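# Press the gauge pin on the magnet-marked fixture post

## Task

Find the one post of the checking fixture that has a yellow magnet on it. Press that post's gauge pin fully home and keep it there for at least one second; afterwards the spring is allowed to push it back out. Do not touch the other three pins, and do not move the magnet.

## Robot and tools

Robot: two UR20 arms, left_arm and right_arm, each with a Robotiq 2F-85 two-finger gripper and a wrist camera (cam_left_wrist, cam_right_wrist, both 896x504). Calibrated bases in the scene frame: left_arm at (+0.060, +0.928, 0) m, right_arm at (-0.064, -0.817, 0) m, both nearly unrotated with +z up. Scene frame: origin at table-top height midway between the arms, +x out over the table, +z up, left_arm on the +y side. The names left and right do not match image sides.

Frames. Each arm reports its gripper pose (end_effector_position in metres, end_effector_quat_wxyz, velocities) in its own base frame. Offsets you command are along the current Hand target's own axes: the fingers point along the gripper's +z, open and close along its y, and a camera block sticks out about 10 cm toward its +x. end_effector_position is the point between the closed pads; closed fingertips reach about 19 mm past it. Printed poses can be a few centimetres off.

The 18-number row. Every motion argument is one flat list of 18 numbers for both arms together, each in [-1, 1]: left dx, dy, dz, rx, ry, rz, gripper position, force_limit, speed, then the same nine for the right arm. dx..rz are an offset (not a pose) from that arm's Hand target as it stood when the action or move began; 1.0 means 0.6 m or 180 degrees, and rx, ry, rz form one rotation vector. All six zeros re-request the current Hand target. Gripper position +1 is fully open (85 mm), about -0.8 is pads touching, -1 closes until blocked; force_limit and speed are scaled -1..+1 (speed about 20 to 150 mm/s). Always resend each gripper's current three numbers, since 0 is itself a command. For pressing a pin, keeping the fingers closed is usually sensible.

execute_actions: actions is a list of actions; each action is a table of up to 15 rows, one per 1/30 s step, the last row held to fill 15 steps. Every row counts from the start pose of that action, not from the previous row. cameras picks image sources ([] for none). An empty actions list just reports state.

move: target is one 18-number row or a list of up to 15 rows, each row an offset from the same starting Hand targets. speed is the path top speed in m/s (0.002 to 4.2, default 0.25), one value or one per target. blend in metres rounds corners in a list. stop_force (6 to 120 N, one value for both arms) ends an arm's path when its wrist sensor feels that much push against its travel; use it slowly for touching down, not when the gripper rotates, and leave it out when backing off a contact. zero (with stop_force only) chooses whether to rezero first; blocking=false returns early but cannot combine with stop_force. Paths are straight and do not avoid obstacles; avoid passing near an arm's own base.

wait(seconds 0 to 10) lets time pass with commands held, useful for the one-second hold. stop brakes a running move. zoom_image(camera, region [x0, y0, x1, y1] pixels, up to 504x504) enlarges part of the latest image. zero_wrist_force(arm) rezeroes that sensor. read_manual gives licence texts only. finished_scene(scene) ends the scene for good; call it only once the pin has been held in.

Results give joint positions and torques, Hand target (your last command after clipping, the base for the next offsets), end-effector pose, Wrist force and Wrist torque along the gripper axes plus the peak since last shown, Tool commands, gripper position_measured in counts (3 open, 230 pads together) and object_status (0 moving, 1 blocked opening, 2 blocked closing, i.e. gripped, 3 reached). A move adds a move: line such as done, off_target, moving, held or fault, and limits like paced or held. done means within 3 mm and 2 degrees of target, not that nothing was touched. Orientation commands are clipped to 32 degrees from the measured orientation each step; the gripper often rests slightly short of the Hand target.

Dangers. An outside force near 150 N (plus or minus 25) on an arm, or contact torque over a joint limit (wrist joints 98.4 N m), causes a 10 s fault stop. Arms are stiff, so aiming even slightly beyond a firm surface can fault; press in small steps, slowly, watching Wrist force. To release a press, command back past the gripper. Do not let arms or fingers collide with each other; do not knock the magnet or other pins, and nothing may fall off the table. Long stretched holds heat motors (MOTOR HOT at 70 °C, forced stop at 85 °C).

Each tool is called after ">>>" by a JSON object that holds its "fn" and its "kwargs", one argument or row to a line.

## Session

>>> {"fn": "execute_actions", "kwargs": {
  "actions": []
}}

Scene clock: 0.00 s.
left_arm: end_effector_position=(+0.6452, +0.5338, +0.3687) position_measured=3 object_status=3 end_effector_quat_wxyz=(+0.054, +0.895, -0.431, +0.101) | right_arm: end_effector_position=(+1.0094, -0.4085, +0.1239) position_measured=3 object_status=3 end_effector_quat_wxyz=(+0.497, -0.362, -0.574, -0.541)
Joint positions: left_arm=[0.541 -1.507 2.094 -2.179 -1.799 -1.706] | right_arm=[2.693 -2.576 -1.22 -2.623 2.507 -0.374]
Joint velocities: within noise
Joint torques (N m): no reading
Motor temperatures (°C): left_arm=[24 36 26 39 35 34] | right_arm=[29 36 36 38 34 39]
Wrist force (N): no reading
Wrist torque (N m): no reading
Wrist force, peak (N): no reading
Hand target: left_arm +0.6452, +0.5338, +0.3687; +0.054, +0.895, -0.431, +0.101 | right_arm +1.0094, -0.4085, +0.1239; +0.497, -0.362, -0.574, -0.541
Tool commands: left_gripper/position=+1.0 left_gripper/force_limit=+1.0 left_gripper/speed=+1.0 right_gripper/position=+1.0 right_gripper/force_limit=+1.0 right_gripper/speed=+1.0

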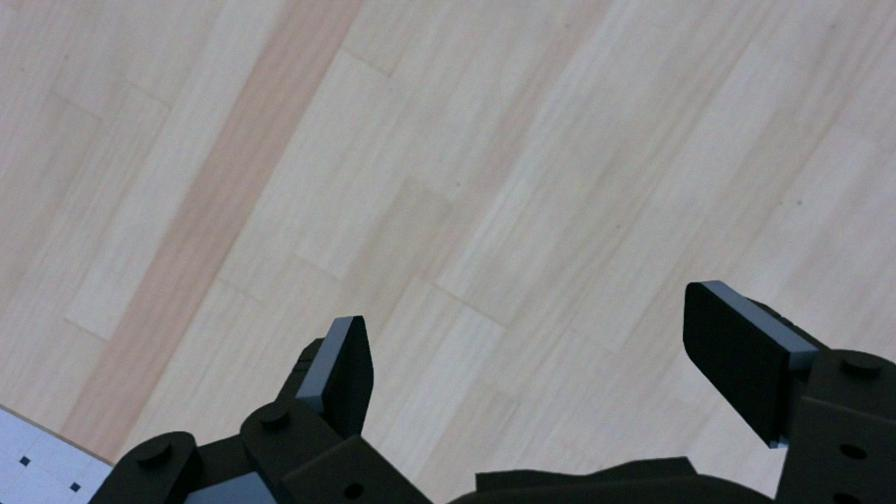

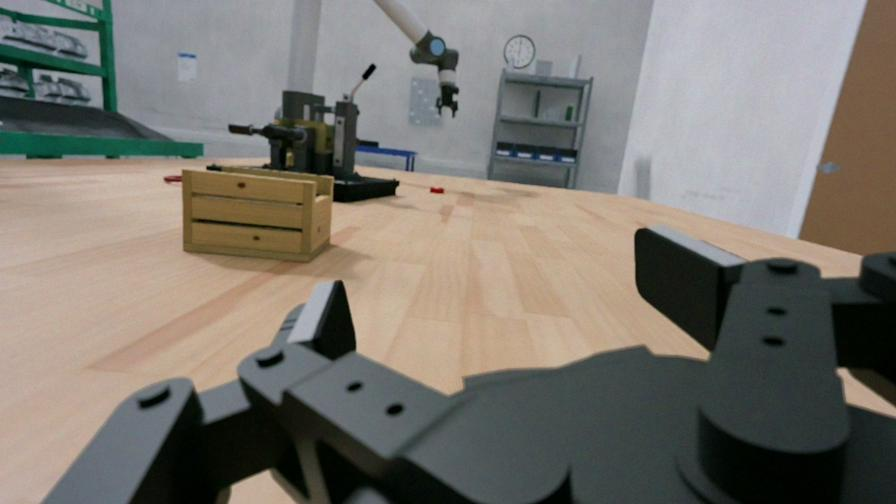

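>>> {"fn": "zoom_image", "kwargs": {
  "camera": "cam_right_wrist",
  "region": [150, 50, 490, 270]
}}

Scaled by 1.482 from the camera's 896x504 image, which has a finer 1280x720 frame.

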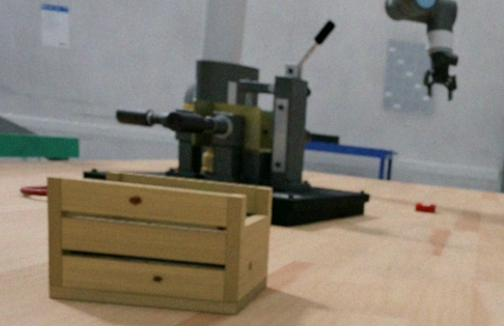

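>>> {"fn": "move", "kwargs": {
  "target": [0.92,0.355,-0.177,-0.05,-0.002,0.217,1,1,1,0.318,0.05,1.0,0.163,-0.027,0.002,1,1,1],
  "speed": 0.4
}}

Scene clock: 4.47 s.
left_arm: end_effector_position=(+0.8003, +0.0010, +0.5992) position_measured=3 object_status=3 end_effector_quat_wxyz=(+0.084, +0.693, -0.711, +0.077) | right_arm: end_effector_position=(+0.8840, +0.1607, +0.3633) position_measured=3 object_status=3 end_effector_quat_wxyz=(-0.550, +0.248, +0.711, +0.361)
Joint positions: left_arm=[-0.156 -1.669 1.905 -1.829 -1.798 -1.703] | right_arm=[3.231 -2.102 -1.649 -2.285 2.563 -0.036]
Joint velocities: within noise
Joint torques (N m): left_arm=[-14 -50.31 -129.1 -7.08 4.46 2.06] | right_arm=[17.31 193.8 66.04 6.61 6.91 4.29]
Motor temperatures (°C): left_arm=[24 36 26 39 35 34] | right_arm=[29 36 36 38 34 39]
Wrist force (N): left_arm=[0.4 -0.6 -0.2] | right_arm=[-0.8 0.0 1.0]
Wrist torque (N m): left_arm=[-0.06 -0.10 -0.02] | right_arm=[0.25 0.46 0.06]
Wrist force, peak (N): left_arm=[4.2 -1.7 -0.5] | right_arm=[1.1 3.0 5.1]
Hand target: left_arm +0.8003, +0.0008, +0.5993; +0.084, +0.693, -0.712, +0.077 | right_arm +0.8840, +0.1609, +0.3634; -0.550, +0.248, +0.711, +0.361
Off the commanded pose: left_arm 0.000 m, 0 deg | right_arm 0.000 m, 0 deg.
move: done
camera_calibration:
cam_left_wrist: T_world_to_cam=[[-0.988129, 0.152614, -0.0176086, 0.817965], [0.150325, 0.984156, 0.094015, -0.15442], [0.0316776, 0.0902519, -0.995415, 0.697026], [0, 0, 0, 1]] pos_world=[0.809388, -0.0357675, 0.722752]
cam_right_wrist: T_world_to_cam=[[0.82505, 0.558054, 0.0887029, -0.834592], [0.294653, -0.290945, -0.910237, 0.126496], [-0.482154, 0.777127, -0.404476, 0.576217], [0, 0, 0, 1]] pos_world=[0.929133, 0.0547567, 0.422238]

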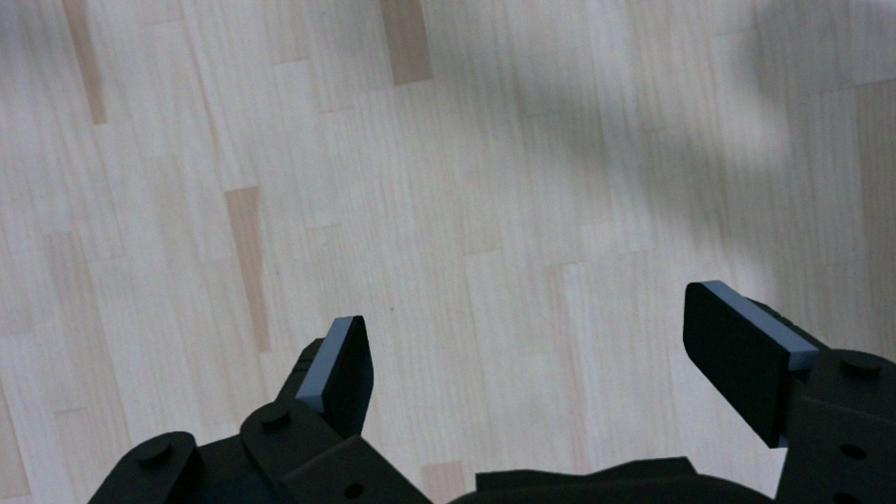

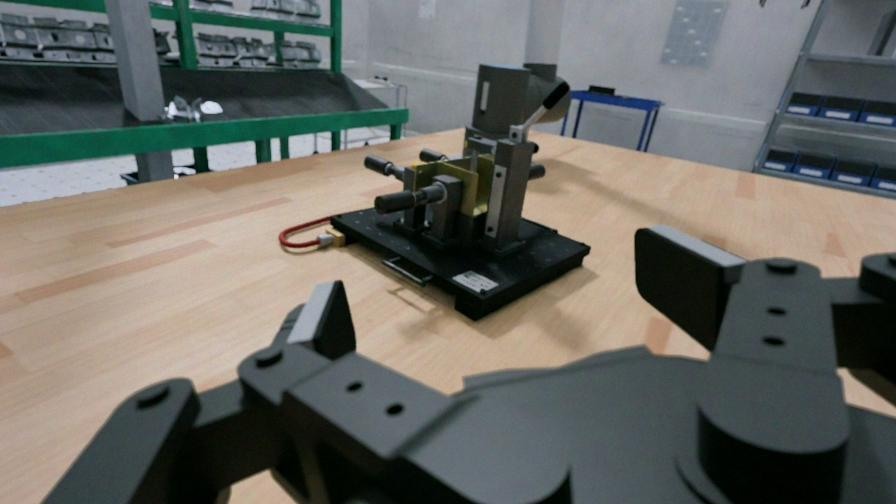

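>>> {"fn": "zoom_image", "kwargs": {
  "camera": "cam_right_wrist",
  "region": [270, 50, 610, 330]
}}

Scaled by 1.482 from the camera's 896x504 image, which has a finer 1280x720 frame.

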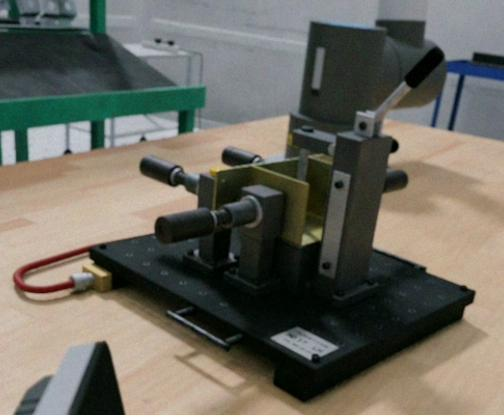

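>>> {"fn": "move", "kwargs": {
  "target": [0.883,0.573,0.158,0,0.156,0,1,1,1,0.395,0.148,0.6375,0.012,-0.071,0.005,1,1,1],
  "speed": 0.4
}}

>>> {"fn": "zoom_image", "kwargs": {
  "camera": "cam_right_wrist",
  "region": [240, 20, 640, 320]
}}

>>> {"fn": "zoom_image", "kwargs": {
  "camera": "cam_left_wrist",
  "region": [240, 20, 640, 320]
}}

Scene clock: 8.07 s.
left_arm: end_effector_position=(+0.4425, -0.5273, +0.6296) position_measured=3 object_status=3 end_effector_quat_wxyz=(+0.254, +0.654, -0.670, +0.243) | right_arm: end_effector_position=(+0.6555, +0.5059, +0.5611) position_measured=3 object_status=3 end_effector_quat_wxyz=(-0.475, +0.282, +0.773, +0.313)
Joint positions: left_arm=[-0.975 -1.937 2.287 -2.535 -1.97 -2.65] | right_arm=[3.663 -1.659 -2.013 -1.339 2.764 1.019]
Joint velocities: within noise
Joint torques (N m): left_arm=[-21.23 11.12 -81.76 -13.76 3.78 -4.94] | right_arm=[17.49 116.43 77.85 15.66 0.36 6.54]
Motor temperatures (°C): left_arm=[24 36 26 39 35 34] | right_arm=[29 36 36 38 34 39]
Wrist force (N): left_arm=[0.6 0.0 -0.2] | right_arm=[-0.6 1.0 1.2]
Wrist torque (N m): left_arm=[0.02 0.19 -0.04] | right_arm=[0.55 0.44 0.00]
Wrist force, peak (N): left_arm=[3.0 2.5 1.8] | right_arm=[1.2 1.4 3.5]
Hand target: left_arm +0.4425, -0.5273, +0.6296; +0.254, +0.654, -0.670, +0.243 | right_arm +0.6555, +0.5060, +0.5611; -0.475, +0.282, +0.773, +0.313
Off the commanded pose: left_arm 0.000 m, 0 deg | right_arm 0.000 m, 0 deg.
move: done
camera_calibration:
cam_left_wrist: T_world_to_cam=[[-0.989255, 0.12604, -0.0740835, 0.567738], [0.144901, 0.912664, -0.382164, 0.680911], [0.0194455, -0.388792, -0.92112, 0.492398], [0, 0, 0, 1]] pos_world=[0.453398, -0.50156, 0.755837]
cam_right_wrist: T_world_to_cam=[[0.82453, 0.558804, 0.0888221, -0.856418], [0.396015, -0.457809, -0.795979, 0.428233], [-0.404132, 0.691483, -0.598772, 0.379074], [0, 0, 0, 1]] pos_world=[0.689752, 0.412495, 0.643912]

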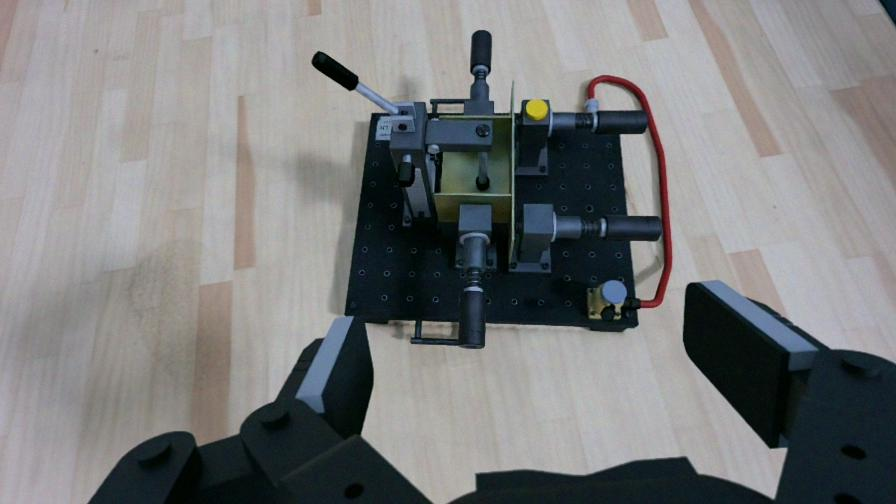

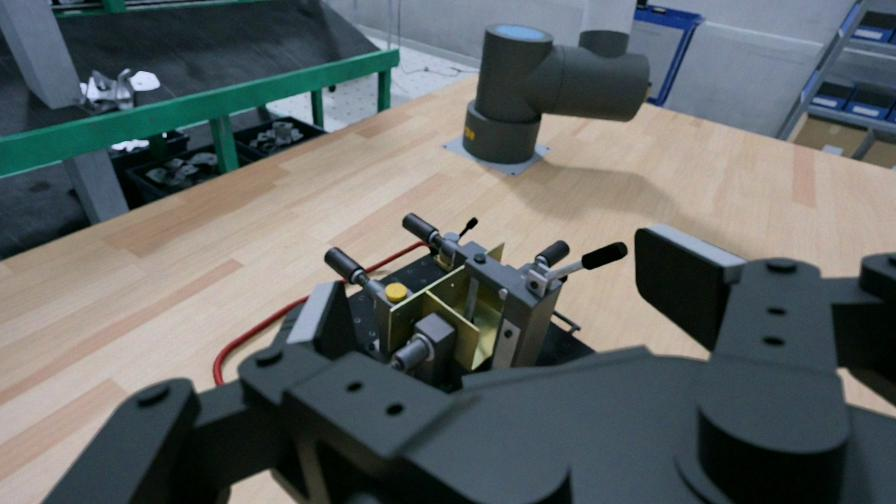

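Scaled by 1.260 from the camera's 896x504 image, which has a finer 1280x720 frame.

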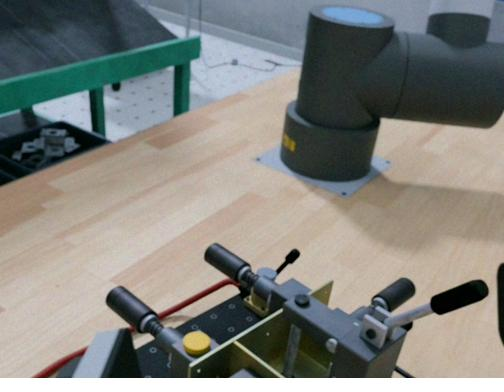

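Scaled by 1.260 from the camera's 896x504 image, which has a finer 1280x720 frame.

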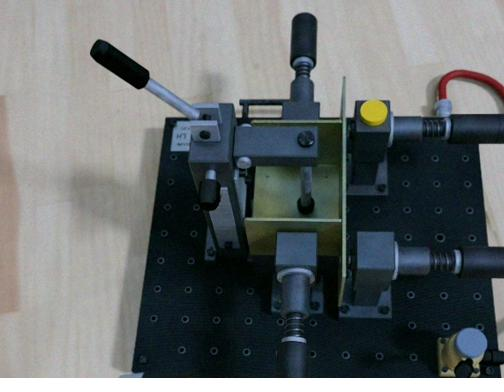

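>>> {"fn": "move", "kwargs": {
  "target": [0.115,0.644,0.836,-0.195,-0.170,0.524,-0.85,-1,0,0,0,0,0,0,0,1,1,1],
  "speed": 0.4
}}

Scene clock: 13.30 s.
left_arm: end_effector_position=(+0.0435, -0.8988, +0.3006) position_measured=232 object_status=3 end_effector_quat_wxyz=(+0.000, +0.091, +0.996, +0.000) | right_arm: end_effector_position=(+0.6555, +0.5060, +0.5611) position_measured=3 object_status=3 end_effector_quat_wxyz=(-0.475, +0.282, +0.773, +0.313)
Joint positions: left_arm=[-1.747 -1.403 2.067 -2.235 -1.572 -1.565] | right_arm=[3.663 -1.659 -2.013 -1.338 2.764 1.019]
Joint velocities: within noise
Joint torques (N m): left_arm=[-13.85 -102.14 -110.37 -5.73 6.63 2.79] | right_arm=[15.96 118.25 82.34 13.87 0.87 5.08]
Motor temperatures (°C): left_arm=[24 36 26 39 35 34] | right_arm=[29 36 36 37 34 39]
Wrist force (N): left_arm=[0.5 -0.2 -0.2] | right_arm=[-0.8 1.0 0.9]
Wrist torque (N m): left_arm=[-0.08 -0.17 0.07] | right_arm=[0.55 0.46 0.00]
Wrist force, peak (N): left_arm=[2.6 -2.7 1.5] | right_arm=[-0.9 1.3 1.4]
Hand target: left_arm +0.0434, -0.8989, +0.3005; +0.000, +0.091, +0.996, +0.000 | right_arm +0.6555, +0.5060, +0.5611; -0.475, +0.282, +0.773, +0.313
Off the commanded pose: left_arm 0.000 m, 0 deg | right_arm 0.000 m, 0 deg.
move: done
camera_calibration:
cam_left_wrist: T_world_to_cam=[[0.306335, 0.951917, 0.00359497, 0.857989], [0.902971, -0.291775, 0.315454, -0.373194], [0.301335, -0.0933886, -0.948934, 0.314284], [0, 0, 0, 1]] pos_world=[-0.0205535, -0.896273, 0.412876]
cam_right_wrist: T_world_to_cam=[[0.824582, 0.558727, 0.0888215, -0.856339], [0.396016, -0.457922, -0.795914, 0.428276], [-0.404025, 0.691471, -0.598859, 0.379022], [0, 0, 0, 1]] pos_world=[0.689652, 0.412495, 0.643912]

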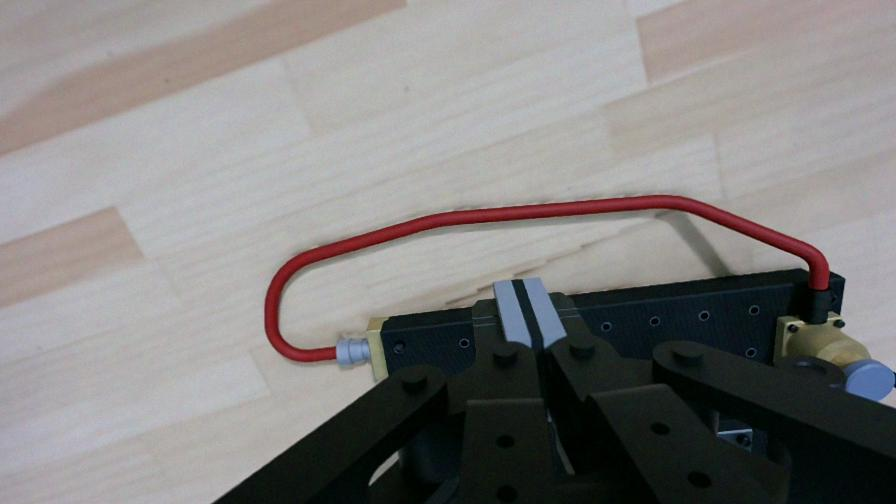

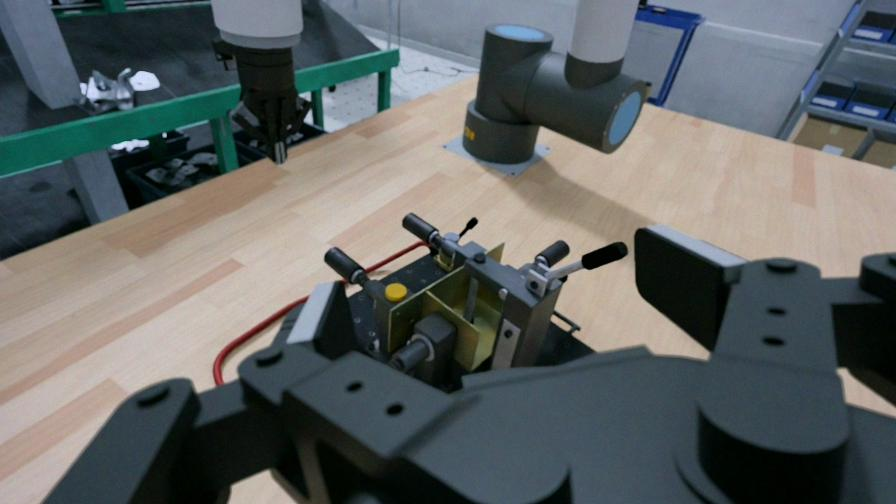

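>>> {"fn": "zoom_image", "kwargs": {
  "camera": "cam_left_wrist",
  "region": [340, 260, 900, 504]
}}

>>> {"fn": "zoom_image", "kwargs": {
  "camera": "cam_right_wrist",
  "region": [200, 100, 500, 400]
}}

Invalid region (340, 260, 900, 504): it reaches outside that camera's 896x504 image.

Scaled by 1.680 from the camera's 896x504 image, which has a finer 1280x720 frame.

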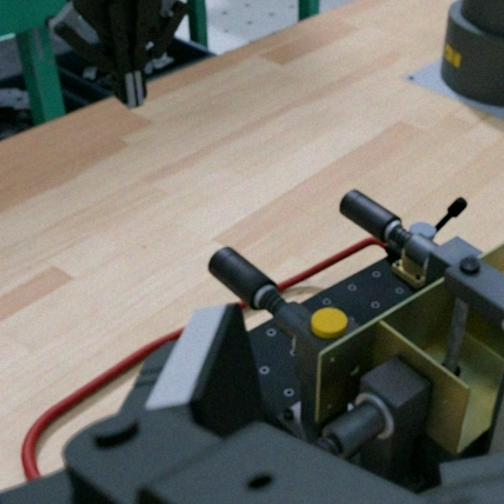

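>>> {"fn": "zoom_image", "kwargs": {
  "camera": "cam_left_wrist",
  "region": [340, 300, 640, 504]
}}

Scaled by 1.680 from the camera's 896x504 image, which has a finer 1280x720 frame.

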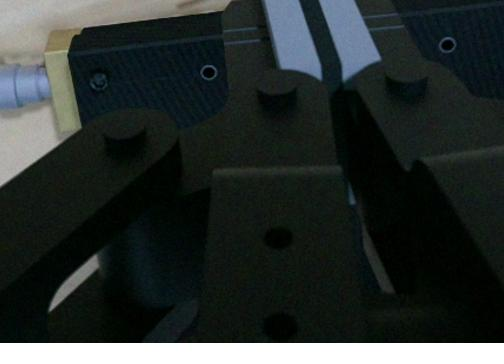

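>>> {"fn": "move", "kwargs": {
  "target": [-0.006,-0.033,0.225,0,0,0,-0.85,-1,0,0,0,0,0,0,0,1,1,1],
  "speed": 0.3
}}

>>> {"fn": "zoom_image", "kwargs": {
  "camera": "cam_right_wrist",
  "region": [200, 100, 500, 400]
}}

>>> {"fn": "zoom_image", "kwargs": {
  "camera": "cam_left_wrist",
  "region": [340, 250, 640, 504]
}}

Scene clock: 16.53 s.
left_arm: end_effector_position=(+0.0433, -0.9190, +0.1657) position_measured=232 object_status=3 end_effector_quat_wxyz=(+0.000, +0.091, +0.996, +0.000) | right_arm: end_effector_position=(+0.6555, +0.5060, +0.5611) position_measured=3 object_status=3 end_effector_quat_wxyz=(-0.475, +0.282, +0.773, +0.313)
Joint positions: left_arm=[-1.744 -1.258 2.122 -2.435 -1.571 -1.561] | right_arm=[3.663 -1.659 -2.013 -1.338 2.764 1.019]
Joint velocities: within noise
Joint torques (N m): left_arm=[16 -108.82 -52.83 -14.01 4.8 2.04] | right_arm=[17.17 115.53 89.69 11.5 0.97 4.8]
Motor temperatures (°C): left_arm=[24 36 26 39 35 34] | right_arm=[29 36 36 37 34 39]
Wrist force (N): left_arm=[0.0 -0.3 0.3] | right_arm=[-0.5 1.0 1.0]
Wrist torque (N m): left_arm=[-0.14 -0.10 0.08] | right_arm=[0.55 0.42 0.00]
Wrist force, peak (N): left_arm=[0.9 -0.2 -3.8] | right_arm=[-0.8 1.3 1.4]
Hand target: left_arm +0.0433, -0.9190, +0.1655; +0.000, +0.091, +0.996, +0.000 | right_arm +0.6555, +0.5060, +0.5611; -0.475, +0.282, +0.773, +0.313
Off the commanded pose: left_arm 0.000 m, 0 deg | right_arm 0.000 m, 0 deg.
move: done
camera_calibration:
cam_left_wrist: T_world_to_cam=[[0.306696, 0.9518, 0.00375899, 0.877651], [0.902817, -0.292158, 0.315539, -0.336611], [0.301428, -0.0933807, -0.948905, 0.184384], [0, 0, 0, 1]] pos_world=[-0.0208523, -0.916474, 0.277877]
cam_right_wrist: T_world_to_cam=[[0.824582, 0.558727, 0.0888215, -0.856339], [0.396016, -0.457922, -0.795914, 0.428276], [-0.404025, 0.691471, -0.598859, 0.379022], [0, 0, 0, 1]] pos_world=[0.689652, 0.412495, 0.643912]

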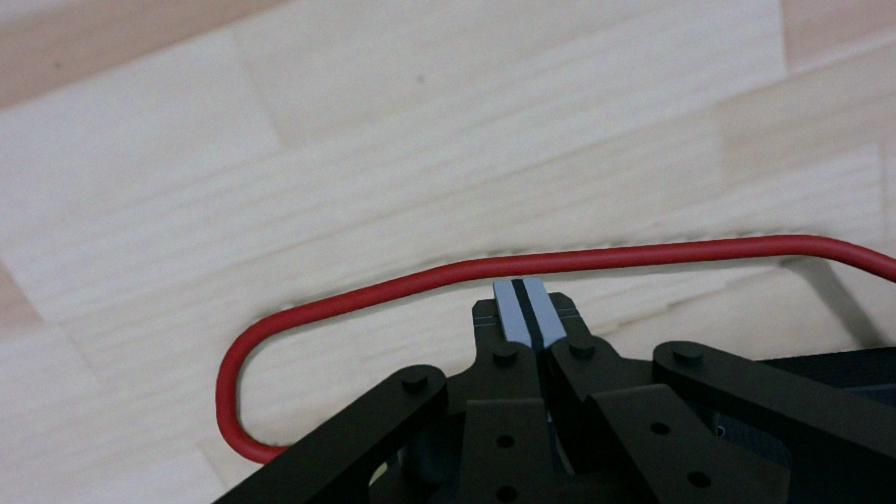

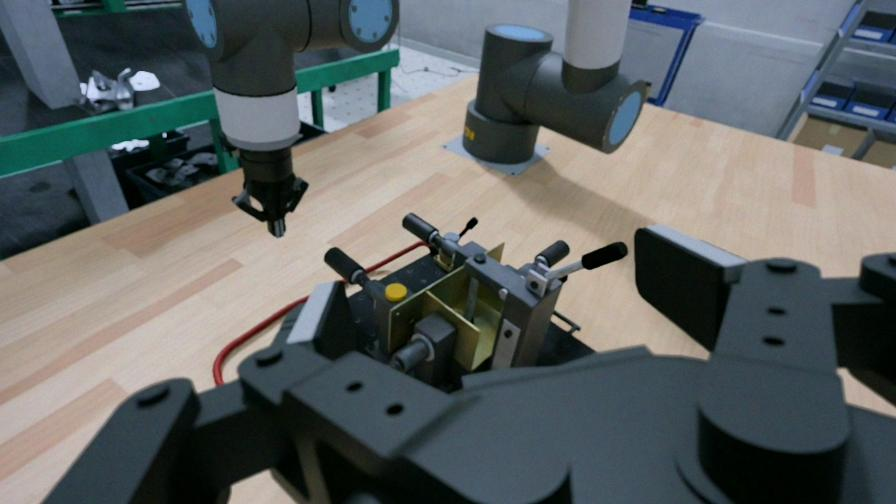

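Scaled by 1.680 from the camera's 896x504 image, which has a finer 1280x720 frame.

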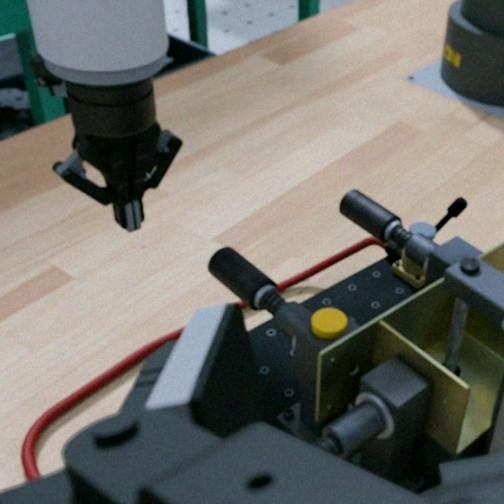

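Scaled by 1.680 from the camera's 896x504 image, which has a finer 1280x720 frame.

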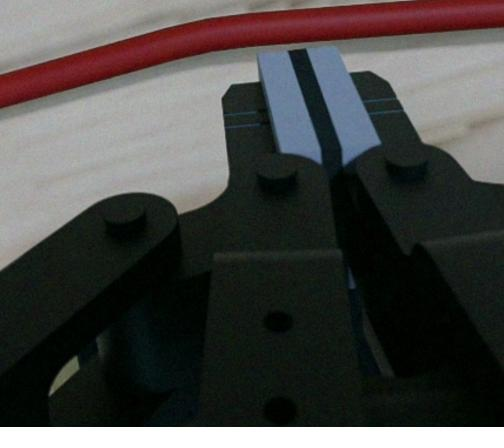

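>>> {"fn": "move", "kwargs": {
  "target": [-0.144,0.039,0,0,0,0,-0.85,-1,0,0,0,0,0,0,0,1,1,1],
  "speed": 0.15,
  "stop_force": 8,
  "cameras": ["cam_right_wrist"]
}}

>>> {"fn": "zoom_image", "kwargs": {
  "camera": "cam_right_wrist",
  "region": [250, 170, 450, 370]
}}

Scene clock: 19.07 s.
left_arm: end_effector_position=(+0.1325, -0.9117, +0.1655) position_measured=232 object_status=3 end_effector_quat_wxyz=(+0.000, +0.091, +0.996, +0.000) | right_arm: end_effector_position=(+0.6555, +0.5060, +0.5611) position_measured=3 object_status=3 end_effector_quat_wxyz=(-0.475, +0.282, +0.773, +0.313)
Joint positions: left_arm=[-1.646 -1.257 2.12 -2.434 -1.571 -1.464] | right_arm=[3.663 -1.659 -2.013 -1.338 2.764 1.019]
Joint velocities: within noise
Joint torques (N m): left_arm=[20.58 -115.49 -94.24 -7.7 -5.06 2.07] | right_arm=[14.63 109.31 93.13 9.72 1.49 4.68]
Motor temperatures (°C): left_arm=[24 36 26 39 35 34] | right_arm=[29 36 36 37 34 39]
Wrist force (N): left_arm=[0.1 -0.6 -0.3] | right_arm=[-0.7 1.1 1.1]
Wrist torque (N m): left_arm=[-0.21 -0.12 0.07] | right_arm=[0.57 0.45 0.00]
Wrist force, peak (N): left_arm=[2.4 -0.6 0.2] | right_arm=[-0.5 1.3 1.6]
Hand target: left_arm +0.1325, -0.9117, +0.1654; +0.000, +0.091, +0.996, +0.000 | right_arm +0.6555, +0.5060, +0.5611; -0.475, +0.282, +0.773, +0.313
Off the commanded pose: left_arm 0.000 m, 0 deg | right_arm 0.000 m, 0 deg.
move: done
camera_calibration:
cam_right_wrist: T_world_to_cam=[[0.824582, 0.558727, 0.0888215, -0.856339], [0.396016, -0.457922, -0.795914, 0.428276], [-0.404025, 0.691471, -0.598859, 0.379022], [0, 0, 0, 1]] pos_world=[0.689652, 0.412495, 0.643912]
Images, in order (width x height): cam_right_wrist 896x504.

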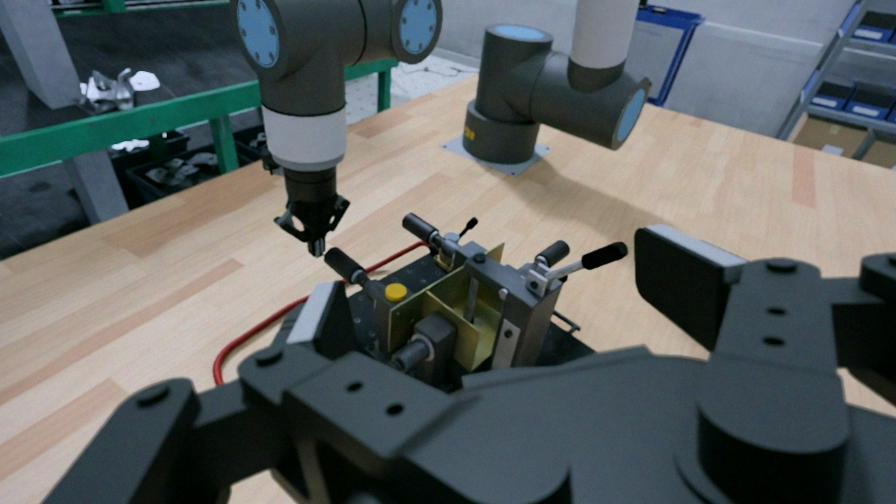

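Scaled by 2.520 from the camera's 896x504 image, which has a finer 1280x720 frame.

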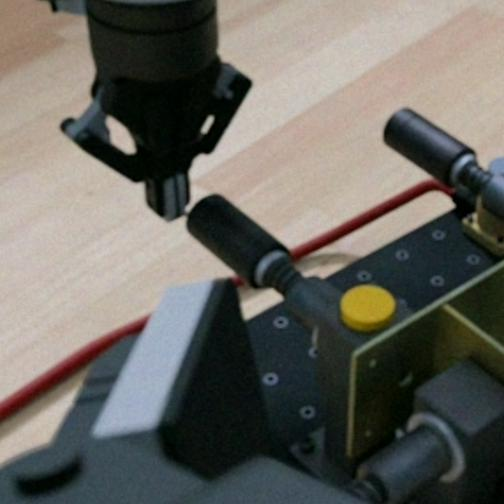

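>>> {"fn": "move", "kwargs": {
  "target": [-0.1,0.003,0,0,0,0,-0.85,-1,0,0,0,0,0,0,0,1,1,1],
  "speed": 0.04,
  "stop_force": 8,
  "cameras": ["cam_right_wrist"]
}}

>>> {"fn": "zoom_image", "kwargs": {
  "camera": "cam_right_wrist",
  "region": [250, 170, 450, 370]
}}

Scene clock: 21.47 s.
left_arm: end_effector_position=(+0.1558, -0.9152, +0.1654) position_measured=232 object_status=3 end_effector_quat_wxyz=(+0.000, +0.091, +0.996, +0.000) | right_arm: end_effector_position=(+0.6555, +0.5060, +0.5611) position_measured=3 object_status=3 end_effector_quat_wxyz=(-0.475, +0.282, +0.773, +0.313)
Joint positions: left_arm=[-1.62 -1.25 2.11 -2.431 -1.571 -1.438] | right_arm=[3.663 -1.659 -2.013 -1.338 2.764 1.019]
Joint velocities: within noise
Joint torques (N m): left_arm=[-15.57 -166.79 -53.1 -12.47 0.28 -3.95] | right_arm=[17.37 104.82 90.84 9.01 1.9 5.08]
Motor temperatures (°C): left_arm=[24 36 26 39 35 34] | right_arm=[29 36 36 37 34 39]
Wrist force (N): left_arm=[6.3 -2.1 0.3] | right_arm=[-0.8 1.0 1.2]
Wrist torque (N m): left_arm=[-0.17 -0.16 0.05] | right_arm=[0.56 0.46 -0.01]
Wrist force, peak (N): left_arm=[8.5 -0.9 -0.6] | right_arm=[-0.6 1.3 1.4]
Hand target: left_arm +0.1558, -0.9152, +0.1654; +0.000, +0.091, +0.996, +0.000 (not the last commanded pose) | right_arm +0.6555, +0.5060, +0.5611; -0.475, +0.282, +0.773, +0.313
Off the commanded pose: left_arm 0.036 m, 0 deg | right_arm 0.000 m, 0 deg.
move: contact (left_arm)
camera_calibration:
cam_right_wrist: T_world_to_cam=[[0.824582, 0.558727, 0.0888215, -0.856339], [0.396016, -0.457922, -0.795914, 0.428276], [-0.404025, 0.691471, -0.598859, 0.379022], [0, 0, 0, 1]] pos_world=[0.689652, 0.412495, 0.643912]
Images, in order (width x height): cam_right_wrist 896x504.

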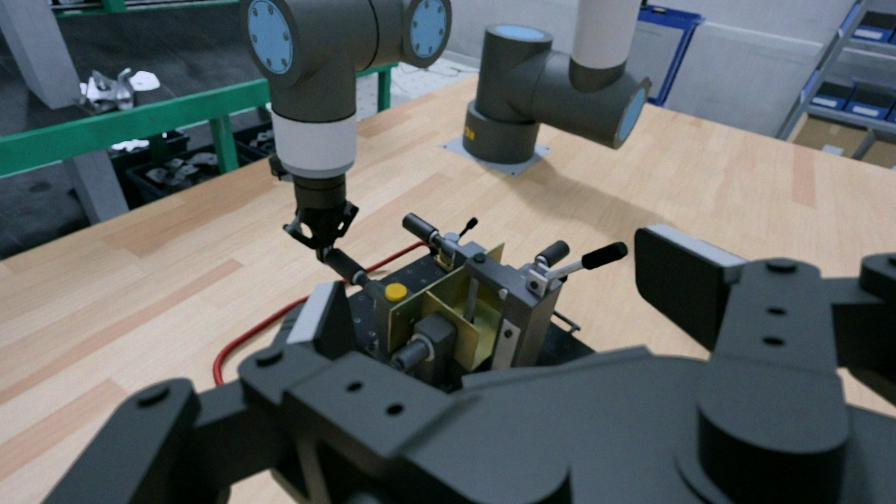

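Scaled by 2.520 from the camera's 896x504 image, which has a finer 1280x720 frame.

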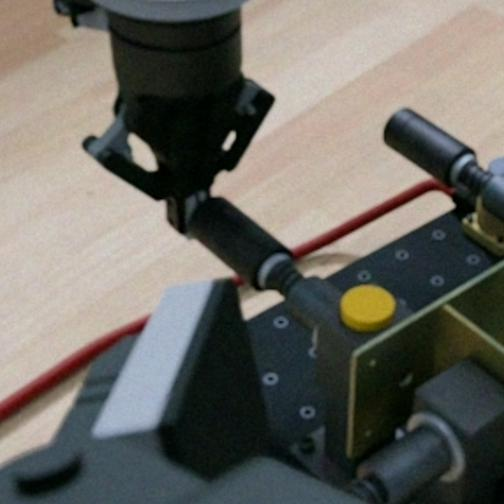

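>>> {"fn": "move", "kwargs": {
  "target": [-0.1,0.003,0,0,0,0,-0.85,-1,0,0,0,0,0,0,0,1,1,1],
  "speed": 0.025,
  "stop_force": 45,
  "cameras": ["cam_right_wrist"]
}}

>>> {"fn": "zoom_image", "kwargs": {
  "camera": "cam_right_wrist",
  "region": [250, 170, 450, 370]
}}

Scene clock: 23.73 s.
left_arm: end_effector_position=(+0.1729, -0.9179, +0.1654) position_measured=232 object_status=3 end_effector_quat_wxyz=(+0.000, +0.091, +0.996, +0.000) | right_arm: end_effector_position=(+0.6555, +0.5060, +0.5611) position_measured=3 object_status=3 end_effector_quat_wxyz=(-0.475, +0.282, +0.773, +0.313)
Joint positions: left_arm=[-1.601 -1.245 2.102 -2.428 -1.572 -1.419] | right_arm=[3.663 -1.659 -2.013 -1.338 2.764 1.019]
Joint velocities: within noise
Joint torques (N m): left_arm=[20.19 -174.04 -59.47 -10.88 14.62 -4.49] | right_arm=[13.67 108.47 100.28 7.52 2.5 3.78]
Motor temperatures (°C): left_arm=[24 36 26 39 35 34] | right_arm=[29 36 36 37 34 39]
Wrist force (N): left_arm=[44.1 -8.7 7.4] | right_arm=[-0.7 1.3 1.4]
Wrist torque (N m): left_arm=[-0.17 -0.44 -0.07] | right_arm=[0.62 0.45 0.00]
Wrist force, peak (N): left_arm=[117.9 12.6 -21.9] | right_arm=[-0.6 1.1 1.7]
Hand target: left_arm +0.1728, -0.9179, +0.1654; +0.000, +0.091, +0.996, +0.000 (not the last commanded pose) | right_arm +0.6555, +0.5060, +0.5611; -0.475, +0.282, +0.773, +0.313
Off the commanded pose: left_arm 0.043 m, 0 deg | right_arm 0.000 m, 0 deg.
move: contact (left_arm)
camera_calibration:
cam_right_wrist: T_world_to_cam=[[0.824582, 0.558727, 0.0888215, -0.856339], [0.396016, -0.457922, -0.795914, 0.428276], [-0.404025, 0.691471, -0.598859, 0.379022], [0, 0, 0, 1]] pos_world=[0.689652, 0.412495, 0.643912]
Images, in order (width x height): cam_right_wrist 896x504.

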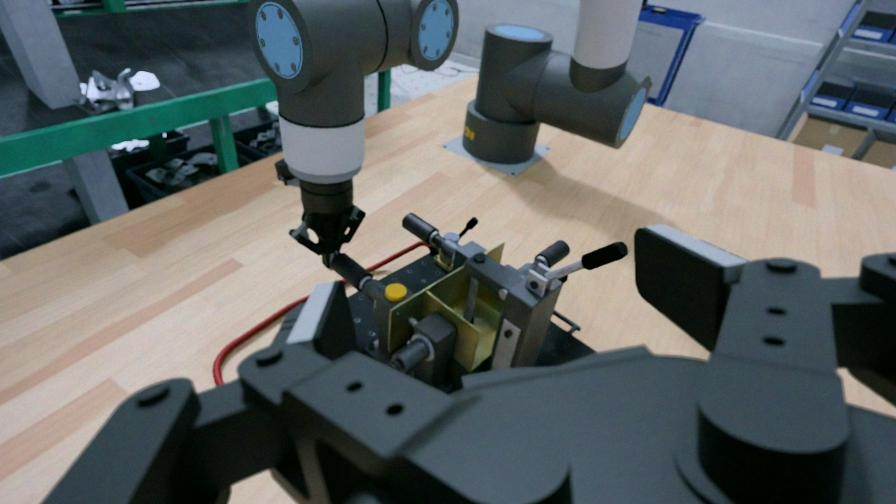

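Scaled by 2.520 from the camera's 896x504 image, which has a finer 1280x720 frame.

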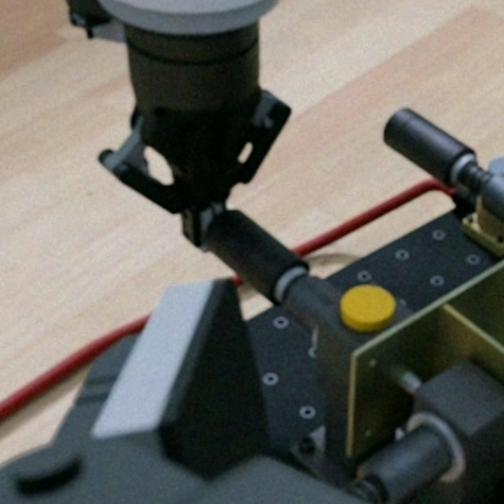

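>>> {"fn": "move", "kwargs": {
  "target": [-0.003,0,0,0,0,0,-0.85,-1,0,0,0,0,0,0,0,1,1,1],
  "speed": 0.003,
  "stop_force": 20,
  "cameras": []
}}

>>> {"fn": "wait", "kwargs": {
  "seconds": 1.3,
  "cameras": []
}}

>>> {"fn": "move", "kwargs": {
  "target": [0.2,0,0,0,0,0,-0.85,-1,0,0,0,0,0,0,0,1,1,1],
  "speed": 0.08,
  "cameras": ["cam_right_wrist"]
}}

>>> {"fn": "finished_scene", "kwargs": {
  "scene": 1
}}

Scene clock: 24.90 s.
left_arm: end_effector_position=(+0.1731, -0.9178, +0.1654) position_measured=232 object_status=3 end_effector_quat_wxyz=(-0.001, +0.091, +0.996, +0.000) | right_arm: end_effector_position=(+0.6555, +0.5060, +0.5611) position_measured=3 object_status=3 end_effector_quat_wxyz=(-0.475, +0.282, +0.773, +0.313)
Joint positions: left_arm=[-1.601 -1.245 2.102 -2.428 -1.572 -1.418] | right_arm=[3.663 -1.659 -2.013 -1.338 2.764 1.019]
Joint velocities: within noise
Joint torques (N m): left_arm=[37.8 -154.1 -81.06 -7.96 23.18 -4.28] | right_arm=[16.23 111.01 101.86 7.16 2.07 4.63]
Motor temperatures (°C): left_arm=[24 36 26 39 35 34] | right_arm=[29 36 36 37 34 39]
Wrist force (N): left_arm=[68.6 -15.7 7.6] | right_arm=[-1.0 0.6 1.2]
Wrist torque (N m): left_arm=[-0.18 -0.72 -0.11] | right_arm=[0.48 0.51 0.00]
Wrist force, peak (N): left_arm=[69.1 -16.9 7.6] | right_arm=[-1.0 0.9 1.5]
Hand target: left_arm +0.1731, -0.9178, +0.1654; +0.000, +0.091, +0.996, +0.000 (not the last commanded pose) | right_arm +0.6555, +0.5060, +0.5611; -0.475, +0.282, +0.773, +0.313
Off the commanded pose: left_arm 0.002 m, 0 deg | right_arm 0.000 m, 0 deg.
move: contact (left_arm)
No camera images: "cameras" was empty.

Scene clock: 26.20 s.
left_arm: end_effector_position=(+0.1731, -0.9178, +0.1654) position_measured=232 object_status=3 end_effector_quat_wxyz=(+0.000, +0.091, +0.996, +0.000) | right_arm: end_effector_position=(+0.6555, +0.5060, +0.5612) position_measured=3 object_status=3 end_effector_quat_wxyz=(-0.475, +0.282, +0.773, +0.313)
Joint positions: left_arm=[-1.601 -1.245 2.102 -2.428 -1.572 -1.418] | right_arm=[3.663 -1.659 -2.013 -1.338 2.764 1.019]
Joint velocities: within noise
Joint torques (N m): left_arm=[39.83 -160.72 -59.33 -12.84 26.8 -3.87] | right_arm=[14.45 110.27 100.6 7.66 1.83 4.4]
Motor temperatures (°C): left_arm=[24 36 26 39 35 34] | right_arm=[29 36 36 37 34 39]
Wrist force (N): left_arm=[65.5 -12.9 7.9] | right_arm=[-0.7 0.9 1.1]
Wrist torque (N m): left_arm=[-0.09 -0.67 -0.12] | right_arm=[0.54 0.46 0.00]
Wrist force, peak (N): left_arm=[68.0 -15.3 7.8] | right_arm=[-0.6 1.3 1.4]
Hand target: left_arm +0.1731, -0.9178, +0.1654; +0.000, +0.091, +0.996, +0.000 (not the last commanded pose) | right_arm +0.6555, +0.5060, +0.5611; -0.475, +0.282, +0.773, +0.313
Tool commands: left_gripper/position=-0.85 left_gripper/force_limit=-1.0 left_gripper/speed=+0.0 right_gripper/position=+1.0 right_gripper/force_limit=+1.0 right_gripper/speed=+1.0
Off the commanded pose: left_arm 0.002 m, 0 deg | right_arm 0.000 m, 0 deg.
wait: 1.30 s; at rest by 0.17 s
No camera images: "cameras" was empty.

Scene clock: 28.10 s.
left_arm: end_effector_position=(+0.0552, -0.8960, +0.1655) position_measured=232 object_status=3 end_effector_quat_wxyz=(-0.001, +0.091, +0.996, +0.000) | right_arm: end_effector_position=(+0.6555, +0.5060, +0.5612) position_measured=3 object_status=3 end_effector_quat_wxyz=(-0.475, +0.282, +0.773, +0.313)
Joint positions: left_arm=[-1.735 -1.278 2.153 -2.446 -1.572 -1.552] | right_arm=[3.663 -1.659 -2.013 -1.338 2.764 1.019]
Joint velocities: within noise
Joint torques (N m): left_arm=[-8.26 -153.2 -48.39 -13.05 0.08 -3.28] | right_arm=[14.7 106.1 103.11 7.61 2.3 3.83]
Motor temperatures (°C): left_arm=[24 36 26 39 35 34] | right_arm=[29 36 36 37 34 39]
Wrist force (N): left_arm=[-2.3 5.4 0.0] | right_arm=[-0.6 1.2 1.2]
Wrist torque (N m): left_arm=[0.90 0.31 0.09] | right_arm=[0.59 0.44 0.00]
Wrist force, peak (N): left_arm=[64.7 -13.0 8.7] | right_arm=[-0.8 1.3 1.4]
Hand target: left_arm +0.0551, -0.8960, +0.1655; +0.000, +0.091, +0.996, +0.000 | right_arm +0.6555, +0.5060, +0.5611; -0.475, +0.282, +0.773, +0.313
Off the commanded pose: left_arm 0.000 m, 0 deg | right_arm 0.000 m, 0 deg.
move: done
camera_calibration:
cam_right_wrist: T_world_to_cam=[[0.824582, 0.558727, 0.0888215, -0.856339], [0.396016, -0.457922, -0.795914, 0.428276], [-0.404025, 0.691471, -0.598859, 0.379022], [0, 0, 0, 1]] pos_world=[0.689652, 0.412495, 0.643912]
Images, in order (width x height): cam_right_wrist 896x504.

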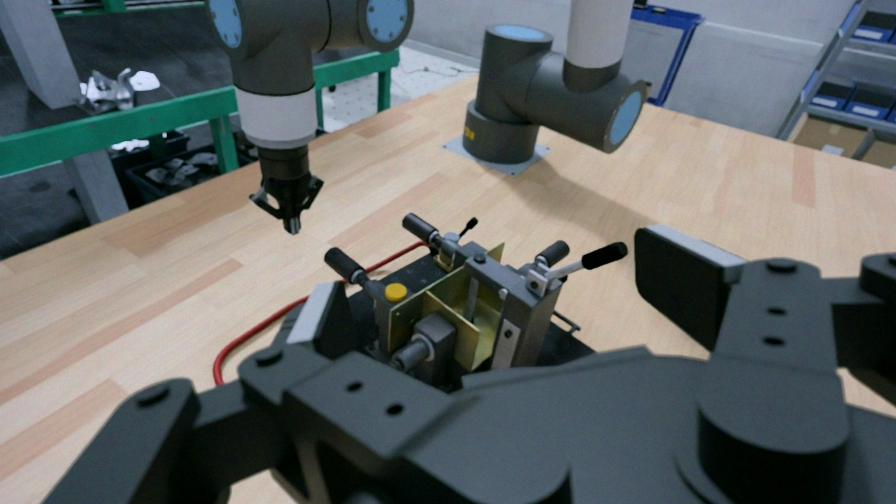

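The scene is finished: the task was done.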